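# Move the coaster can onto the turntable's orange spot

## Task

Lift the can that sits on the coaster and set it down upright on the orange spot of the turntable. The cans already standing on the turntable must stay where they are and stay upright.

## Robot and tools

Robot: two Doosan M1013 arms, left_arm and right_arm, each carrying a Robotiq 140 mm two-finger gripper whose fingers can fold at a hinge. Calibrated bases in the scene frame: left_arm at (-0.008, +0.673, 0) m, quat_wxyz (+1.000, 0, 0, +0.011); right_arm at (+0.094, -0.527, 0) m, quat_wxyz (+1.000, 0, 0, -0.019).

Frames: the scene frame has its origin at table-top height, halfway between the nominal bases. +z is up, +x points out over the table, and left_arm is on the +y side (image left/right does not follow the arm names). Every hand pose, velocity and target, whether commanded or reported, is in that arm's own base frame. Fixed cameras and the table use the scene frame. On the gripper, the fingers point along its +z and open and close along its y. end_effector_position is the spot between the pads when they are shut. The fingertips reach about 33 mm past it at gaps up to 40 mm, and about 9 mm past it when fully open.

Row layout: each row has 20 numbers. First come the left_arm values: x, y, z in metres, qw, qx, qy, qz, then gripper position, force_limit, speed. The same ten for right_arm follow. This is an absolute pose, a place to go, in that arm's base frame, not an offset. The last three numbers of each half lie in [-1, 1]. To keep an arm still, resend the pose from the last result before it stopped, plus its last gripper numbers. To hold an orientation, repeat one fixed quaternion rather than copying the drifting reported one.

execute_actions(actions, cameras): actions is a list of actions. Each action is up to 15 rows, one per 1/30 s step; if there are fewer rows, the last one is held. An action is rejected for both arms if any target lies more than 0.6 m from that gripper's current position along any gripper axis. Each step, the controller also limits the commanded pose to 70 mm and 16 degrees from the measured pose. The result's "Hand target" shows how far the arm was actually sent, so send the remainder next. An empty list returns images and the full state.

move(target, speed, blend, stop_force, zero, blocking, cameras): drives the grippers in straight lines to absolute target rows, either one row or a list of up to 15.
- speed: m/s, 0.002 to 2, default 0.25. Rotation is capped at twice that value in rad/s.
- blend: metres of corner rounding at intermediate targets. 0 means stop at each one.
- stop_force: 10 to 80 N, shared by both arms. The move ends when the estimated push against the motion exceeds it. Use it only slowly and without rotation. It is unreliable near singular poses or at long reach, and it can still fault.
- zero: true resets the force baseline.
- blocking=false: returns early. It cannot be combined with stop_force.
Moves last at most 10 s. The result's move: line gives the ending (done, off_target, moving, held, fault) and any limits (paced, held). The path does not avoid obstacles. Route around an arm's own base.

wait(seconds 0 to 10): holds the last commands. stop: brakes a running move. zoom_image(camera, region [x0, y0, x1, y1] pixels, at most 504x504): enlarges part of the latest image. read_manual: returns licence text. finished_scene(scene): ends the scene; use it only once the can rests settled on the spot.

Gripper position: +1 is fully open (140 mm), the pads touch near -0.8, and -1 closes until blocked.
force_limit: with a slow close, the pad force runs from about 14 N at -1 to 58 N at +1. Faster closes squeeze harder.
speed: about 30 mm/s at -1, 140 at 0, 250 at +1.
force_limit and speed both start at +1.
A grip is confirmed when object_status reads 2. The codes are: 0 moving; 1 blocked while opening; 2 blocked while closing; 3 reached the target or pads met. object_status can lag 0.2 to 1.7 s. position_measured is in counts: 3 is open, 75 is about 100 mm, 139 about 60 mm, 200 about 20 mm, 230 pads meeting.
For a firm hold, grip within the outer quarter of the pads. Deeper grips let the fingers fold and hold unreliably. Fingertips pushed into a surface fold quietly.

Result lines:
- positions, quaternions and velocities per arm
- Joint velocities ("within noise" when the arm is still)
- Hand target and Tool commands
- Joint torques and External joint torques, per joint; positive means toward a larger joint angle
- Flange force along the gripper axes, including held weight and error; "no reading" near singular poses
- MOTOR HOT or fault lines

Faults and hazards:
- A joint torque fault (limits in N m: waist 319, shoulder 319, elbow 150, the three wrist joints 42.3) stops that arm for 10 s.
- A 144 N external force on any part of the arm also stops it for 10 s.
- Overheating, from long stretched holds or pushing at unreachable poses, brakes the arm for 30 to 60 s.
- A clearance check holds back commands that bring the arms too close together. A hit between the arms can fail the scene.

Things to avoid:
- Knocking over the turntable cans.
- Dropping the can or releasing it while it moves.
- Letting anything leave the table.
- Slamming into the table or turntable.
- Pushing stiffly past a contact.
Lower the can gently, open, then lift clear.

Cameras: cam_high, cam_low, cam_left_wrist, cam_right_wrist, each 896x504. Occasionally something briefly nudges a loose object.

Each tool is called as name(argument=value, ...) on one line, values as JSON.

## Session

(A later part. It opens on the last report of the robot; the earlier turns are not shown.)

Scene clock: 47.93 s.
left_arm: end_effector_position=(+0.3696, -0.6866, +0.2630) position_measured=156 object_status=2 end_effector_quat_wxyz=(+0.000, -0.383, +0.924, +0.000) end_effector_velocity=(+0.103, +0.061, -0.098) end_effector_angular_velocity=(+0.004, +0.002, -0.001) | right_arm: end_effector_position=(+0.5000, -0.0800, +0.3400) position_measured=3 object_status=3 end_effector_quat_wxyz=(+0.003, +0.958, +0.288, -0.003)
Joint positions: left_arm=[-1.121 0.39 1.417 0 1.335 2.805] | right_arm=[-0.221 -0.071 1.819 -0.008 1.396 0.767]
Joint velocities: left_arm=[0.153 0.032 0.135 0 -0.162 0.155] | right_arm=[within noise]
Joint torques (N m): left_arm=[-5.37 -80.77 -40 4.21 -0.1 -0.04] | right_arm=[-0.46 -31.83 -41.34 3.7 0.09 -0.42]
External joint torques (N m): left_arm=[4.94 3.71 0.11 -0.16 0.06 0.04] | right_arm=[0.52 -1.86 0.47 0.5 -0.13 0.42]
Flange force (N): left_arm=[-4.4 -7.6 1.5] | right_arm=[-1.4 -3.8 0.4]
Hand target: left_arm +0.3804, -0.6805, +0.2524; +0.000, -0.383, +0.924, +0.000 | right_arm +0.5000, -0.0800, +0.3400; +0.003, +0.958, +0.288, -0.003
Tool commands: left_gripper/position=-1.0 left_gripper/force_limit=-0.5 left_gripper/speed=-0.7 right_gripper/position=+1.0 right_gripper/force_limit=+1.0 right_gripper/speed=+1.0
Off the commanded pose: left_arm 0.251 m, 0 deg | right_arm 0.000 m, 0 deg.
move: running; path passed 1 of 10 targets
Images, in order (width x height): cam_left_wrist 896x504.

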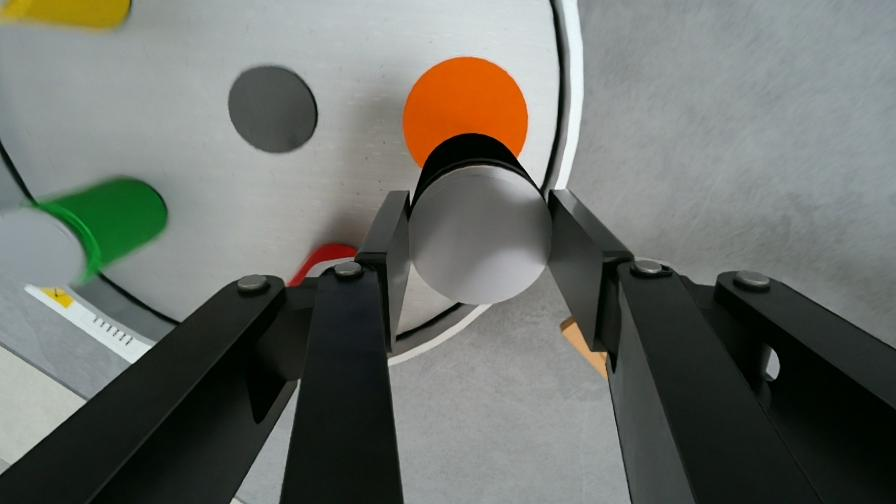

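move(target=[[0.5178,-0.6917,0.168,0,-0.3827,0.9239,0,-1,-0.5,-0.7,0.50,-0.08,0.34,0.003,0.958,0.288,-0.003,1,1,1],[0.5440,-0.7157,0.1615,0,-0.3827,0.9239,0,-1,-0.5,-0.7,0.50,-0.08,0.34,0.003,0.958,0.288,-0.003,1,1,1],[0.5631,-0.7456,0.1612,0,-0.3827,0.9239,0,-1,-0.5,-0.7,0.50,-0.08,0.34,0.003,0.958,0.288,-0.003,1,1,1],[0.5737,-0.7795,0.1612,0,-0.3827,0.9239,0,-1,-0.5,-0.7,0.50,-0.08,0.34,0.003,0.958,0.288,-0.003,1,1,1],[0.5753,-0.8150,0.1612,0,-0.3827,0.9239,0,-1,-0.5,-0.7,0.50,-0.08,0.34,0.003,0.958,0.288,-0.003,1,1,1]], blend=0.015, speed=[0.112,0.1045,0.1045,0.122,0.122], blocking=false, cameras=["cam_left_wrist"])

wait(seconds=0.67, cameras=["cam_left_wrist"])

move(target=[[0.5737,-0.7795,0.1612,0,-0.3827,0.9239,0,0.1,-0.5,0,0.50,-0.08,0.34,0.003,0.958,0.288,-0.003,1,1,1],[0.5753,-0.8150,0.175,0,-0.3827,0.9239,0,0.1,-0.5,0,0.50,-0.08,0.34,0.003,0.958,0.288,-0.003,1,1,1],[0.5676,-0.8496,0.26,0,-0.3827,0.9239,0,0.1,-0.5,0,0.50,-0.08,0.34,0.003,0.958,0.288,-0.003,1,1,1],[0.5512,-0.8811,0.31,0,-0.3827,0.9239,0,0.1,-0.5,0,0.50,-0.08,0.34,0.003,0.958,0.288,-0.003,1,1,1]], blend=0.012, speed=[0.122,0.13,0.25,0.15], blocking=false)

wait(seconds=3, cameras=["cam_left_wrist", "cam_high", "cam_low"])

Scene clock: 49.13 s.
left_arm: end_effector_position=(+0.4997, -0.6835, +0.1799) position_measured=156 object_status=2 end_effector_quat_wxyz=(+0.000, -0.383, +0.924, +0.000) end_effector_velocity=(+0.088, -0.038, -0.058) end_effector_angular_velocity=(+0.000, +0.000, +0.000) | right_arm: end_effector_position=(+0.5000, -0.0800, +0.3400) position_measured=3 object_status=3 end_effector_quat_wxyz=(+0.003, +0.958, +0.288, -0.003)
Joint positions: left_arm=[-0.98 0.532 1.355 0 1.254 2.947] | right_arm=[-0.221 -0.071 1.819 -0.008 1.396 0.767]
Joint velocities: left_arm=[0.061 0.159 -0.145 0 -0.014 0.061] | right_arm=[within noise]
Joint torques (N m): left_arm=[-0.34 -101.7 -41.32 4.33 -0.23 -0.2] | right_arm=[-0.08 -31.88 -41.21 3.72 0.09 -0.44]
External joint torques (N m): left_arm=[-0.24 8.18 0.87 -0.24 0.22 0.2] | right_arm=[0 -1.71 0.33 0.48 -0.12 0.44]
Flange force (N): left_arm=[1.7 -10.7 4.8] | right_arm=[-1.8 -2.8 0.2]
Hand target: left_arm +0.5087, -0.6875, +0.1740; +0.000, -0.383, +0.924, +0.000 | right_arm +0.5000, -0.0800, +0.3400; +0.003, +0.958, +0.288, -0.003
Tool commands: left_gripper/position=-1.0 left_gripper/force_limit=-0.5 left_gripper/speed=-0.7 right_gripper/position=+1.0 right_gripper/force_limit=+1.0 right_gripper/speed=+1.0
Off the commanded pose: left_arm 0.153 m, 0 deg | right_arm 0.000 m, 0 deg.
earlier move: replaced; path passed 3 of 10 targets
move: running; path passed 0 of 5 targets
Images, in order (width x height): cam_left_wrist 896x504.

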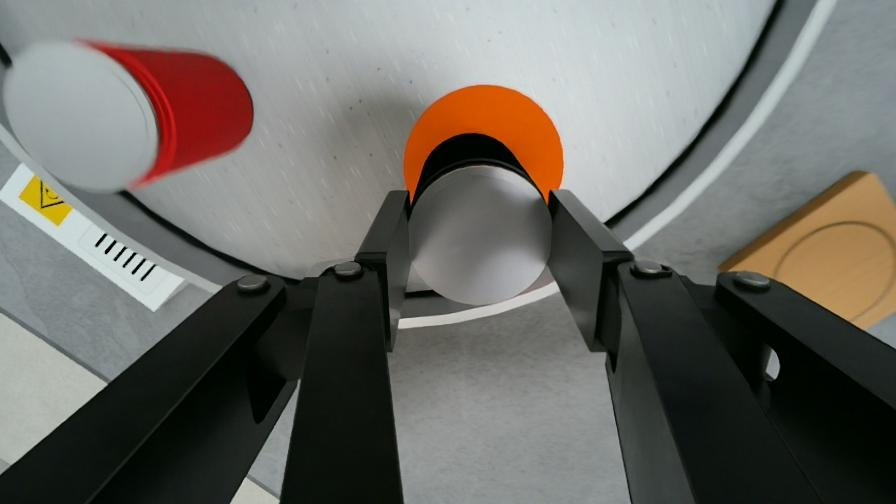

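Scene clock: 49.83 s.
left_arm: end_effector_position=(+0.5521, -0.7284, +0.1614) position_measured=156 object_status=2 end_effector_quat_wxyz=(+0.000, -0.383, +0.924, +0.000) end_effector_velocity=(+0.058, -0.083, -0.003) end_effector_angular_velocity=(+0.000, +0.000, +0.000) | right_arm: end_effector_position=(+0.5000, -0.0800, +0.3400) position_measured=3 object_status=3 end_effector_quat_wxyz=(+0.003, +0.958, +0.288, -0.003)
Joint positions: left_arm=[-0.96 0.65 1.196 0 1.294 2.967] | right_arm=[-0.221 -0.071 1.819 -0.008 1.396 0.767]
Joint velocities: left_arm=[0 0.17 -0.285 0 0.114 0] | right_arm=[within noise]
Joint torques (N m): left_arm=[-1.36 -111.69 -40.58 4.36 0.31 0] | right_arm=[-0.63 -31.46 -41.25 3.67 0.13 -0.41]
External joint torques (N m): left_arm=[1.3 6.18 -0.84 -0.16 -0.32 0] | right_arm=[0.61 -1.96 0.41 0.54 -0.17 0.41]
Flange force (N): left_arm=[0.3 -12.5 2.5] | right_arm=[-1.4 -4.0 0.4]
Hand target: left_arm +0.5579, -0.7376, +0.1612; +0.000, -0.383, +0.924, +0.000 | right_arm +0.5000, -0.0800, +0.3400; +0.003, +0.958, +0.288, -0.003
Tool commands: left_gripper/position=-1.0 left_gripper/force_limit=-0.5 left_gripper/speed=-0.7 right_gripper/position=+1.0 right_gripper/force_limit=+1.0 right_gripper/speed=+1.0
Off the commanded pose: left_arm 0.090 m, 0 deg | right_arm 0.000 m, 0 deg.
earlier move: running; path passed 2 of 5 targets
wait: 0.70 s; no rest
Images, in order (width x height): cam_left_wrist 896x504.

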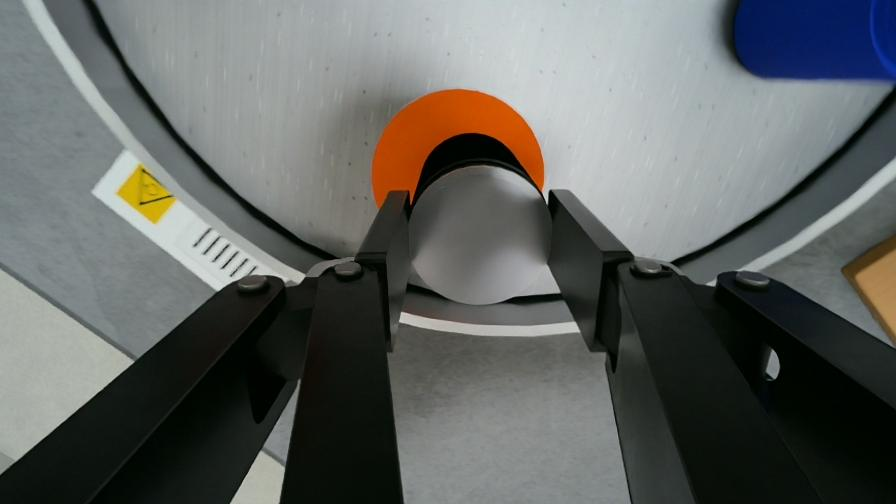

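Scene clock: 50.33 s.
left_arm: end_effector_position=(+0.5726, -0.7817, +0.1632) position_measured=117 object_status=0 end_effector_quat_wxyz=(+0.000, -0.383, +0.924, -0.001) end_effector_velocity=(+0.019, -0.117, +0.029) end_effector_angular_velocity=(-0.002, -0.003, +0.000) | right_arm: end_effector_position=(+0.5000, -0.0800, +0.3400) position_measured=3 object_status=3 end_effector_quat_wxyz=(+0.003, +0.958, +0.288, -0.003)
Joint positions: left_arm=[-0.974 0.745 1.028 0 1.367 2.953] | right_arm=[-0.221 -0.071 1.819 -0.008 1.396 0.767]
Joint velocities: left_arm=[-0.052 0.181 -0.374 0.001 0.189 -0.053] | right_arm=[within noise]
Joint torques (N m): left_arm=[-3.09 -119.29 -40.95 4.51 0.12 -0.12] | right_arm=[-0.56 -32.16 -41.38 3.72 0.09 -0.46]
External joint torques (N m): left_arm=[1.06 4.76 -1.34 -0.27 -0.12 0.12] | right_arm=[0.55 -1.1 0.62 0.47 -0.13 0.46]
Flange force (N): left_arm=[0.8 -13.1 0.4] | right_arm=[-0.6 -3.2 0.9]
Hand target: left_arm +0.5739, -0.7947, +0.1673; +0.000, -0.383, +0.924, -0.001 | right_arm +0.5000, -0.0800, +0.3400; +0.003, +0.958, +0.288, -0.003
Tool commands: left_gripper/position=+0.1 left_gripper/force_limit=-0.5 left_gripper/speed=+0.0 right_gripper/position=+1.0 right_gripper/force_limit=+1.0 right_gripper/speed=+1.0
Off the commanded pose: left_arm 0.179 m, 0 deg | right_arm 0.000 m, 0 deg.
earlier move: replaced; path passed 2 of 5 targets
move: running; path passed 1 of 4 targets

Scene clock: 51.67 s.
left_arm: end_effector_position=(+0.5512, -0.8810, +0.3100) position_measured=117 object_status=3 end_effector_quat_wxyz=(+0.000, -0.383, +0.924, +0.000) end_effector_velocity=(+0.002, +0.001, +0.000) end_effector_angular_velocity=(+0.002, +0.001, +0.003) | right_arm: end_effector_position=(+0.5000, -0.0800, +0.3400) position_measured=3 object_status=3 end_effector_quat_wxyz=(+0.003, +0.958, +0.288, -0.003)
Joint positions: left_arm=[-1.045 0.913 0.457 0 1.771 2.882] | right_arm=[-0.221 -0.071 1.819 -0.008 1.396 0.767]
Joint velocities: left_arm=[0.002 0.005 -0.009 0 0.007 -0.002] | right_arm=[within noise]
Joint torques (N m): left_arm=[-1.36 -134.95 -39.74 4.39 0.41 -0.06] | right_arm=[-0.13 -31.85 -41.35 3.68 0.11 -0.43]
External joint torques (N m): left_arm=[1.44 9.42 -2.09 -0.14 -0.42 0.06] | right_arm=[0.03 -1.5 0.54 0.51 -0.14 0.43]
Flange force (N): left_arm=[0.0 0.0 0.0] | right_arm=[-1.8 -2.8 0.7]
Hand target: left_arm +0.5512, -0.8811, +0.3100; +0.000, -0.383, +0.924, +0.000 | right_arm +0.5000, -0.0800, +0.3400; +0.003, +0.958, +0.288, -0.003
Tool commands: left_gripper/position=+0.1 left_gripper/force_limit=-0.5 left_gripper/speed=+0.0 right_gripper/position=+1.0 right_gripper/force_limit=+1.0 right_gripper/speed=+1.0
Off the commanded pose: left_arm 0.000 m, 0 deg | right_arm 0.000 m, 0 deg.
earlier move: done
wait: 1.33 of 3 s (the move ended)
Images, in order (width x height): cam_high 896x504, cam_low 896x504, cam_left_wrist 896x504.

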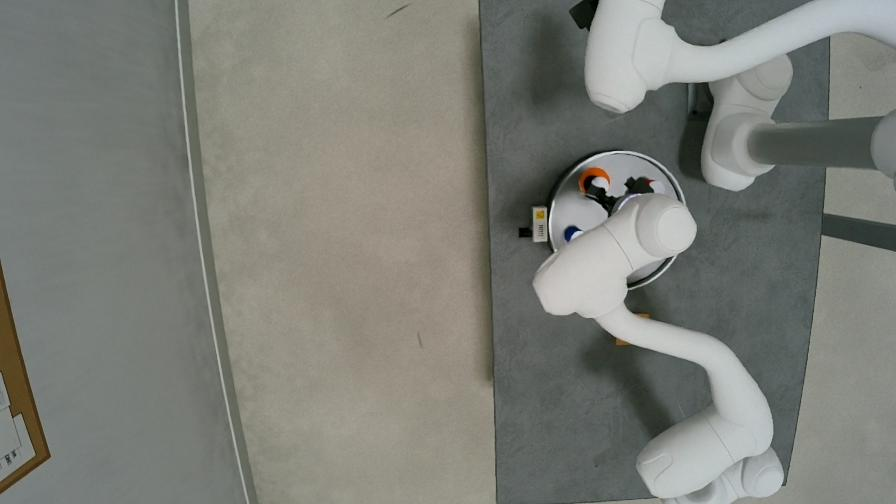

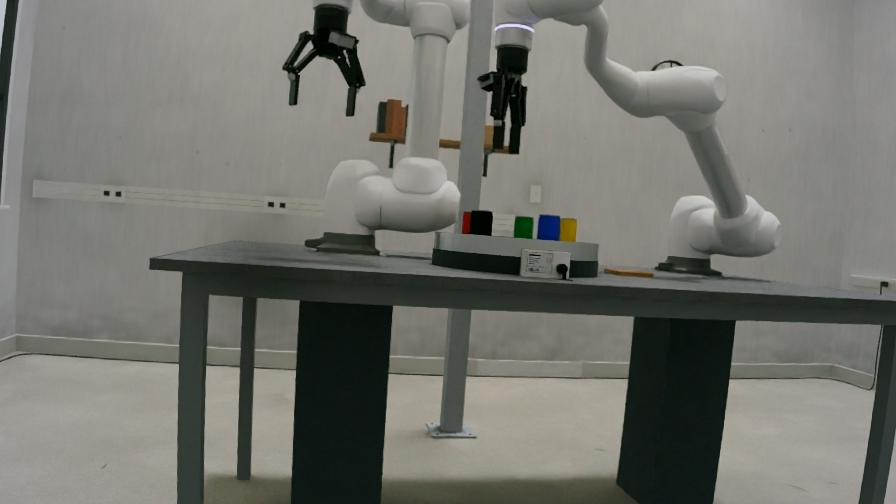

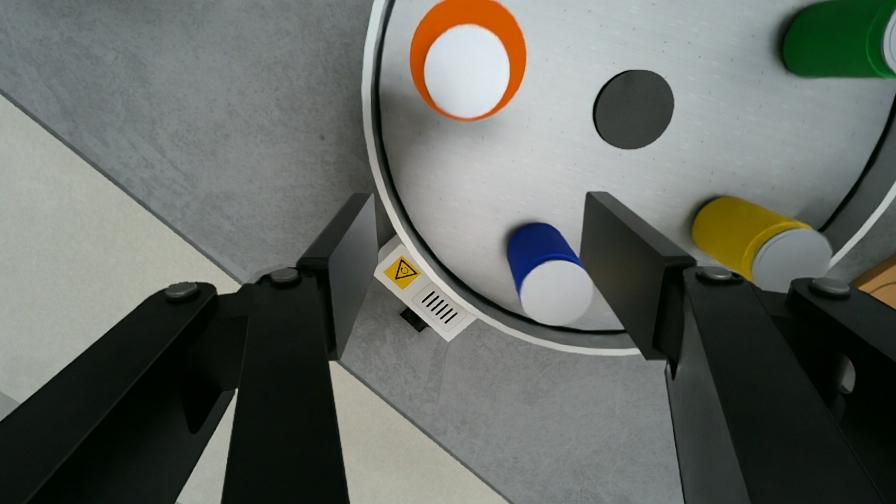

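finished_scene(scene=2)

The scene is finished: the task was done.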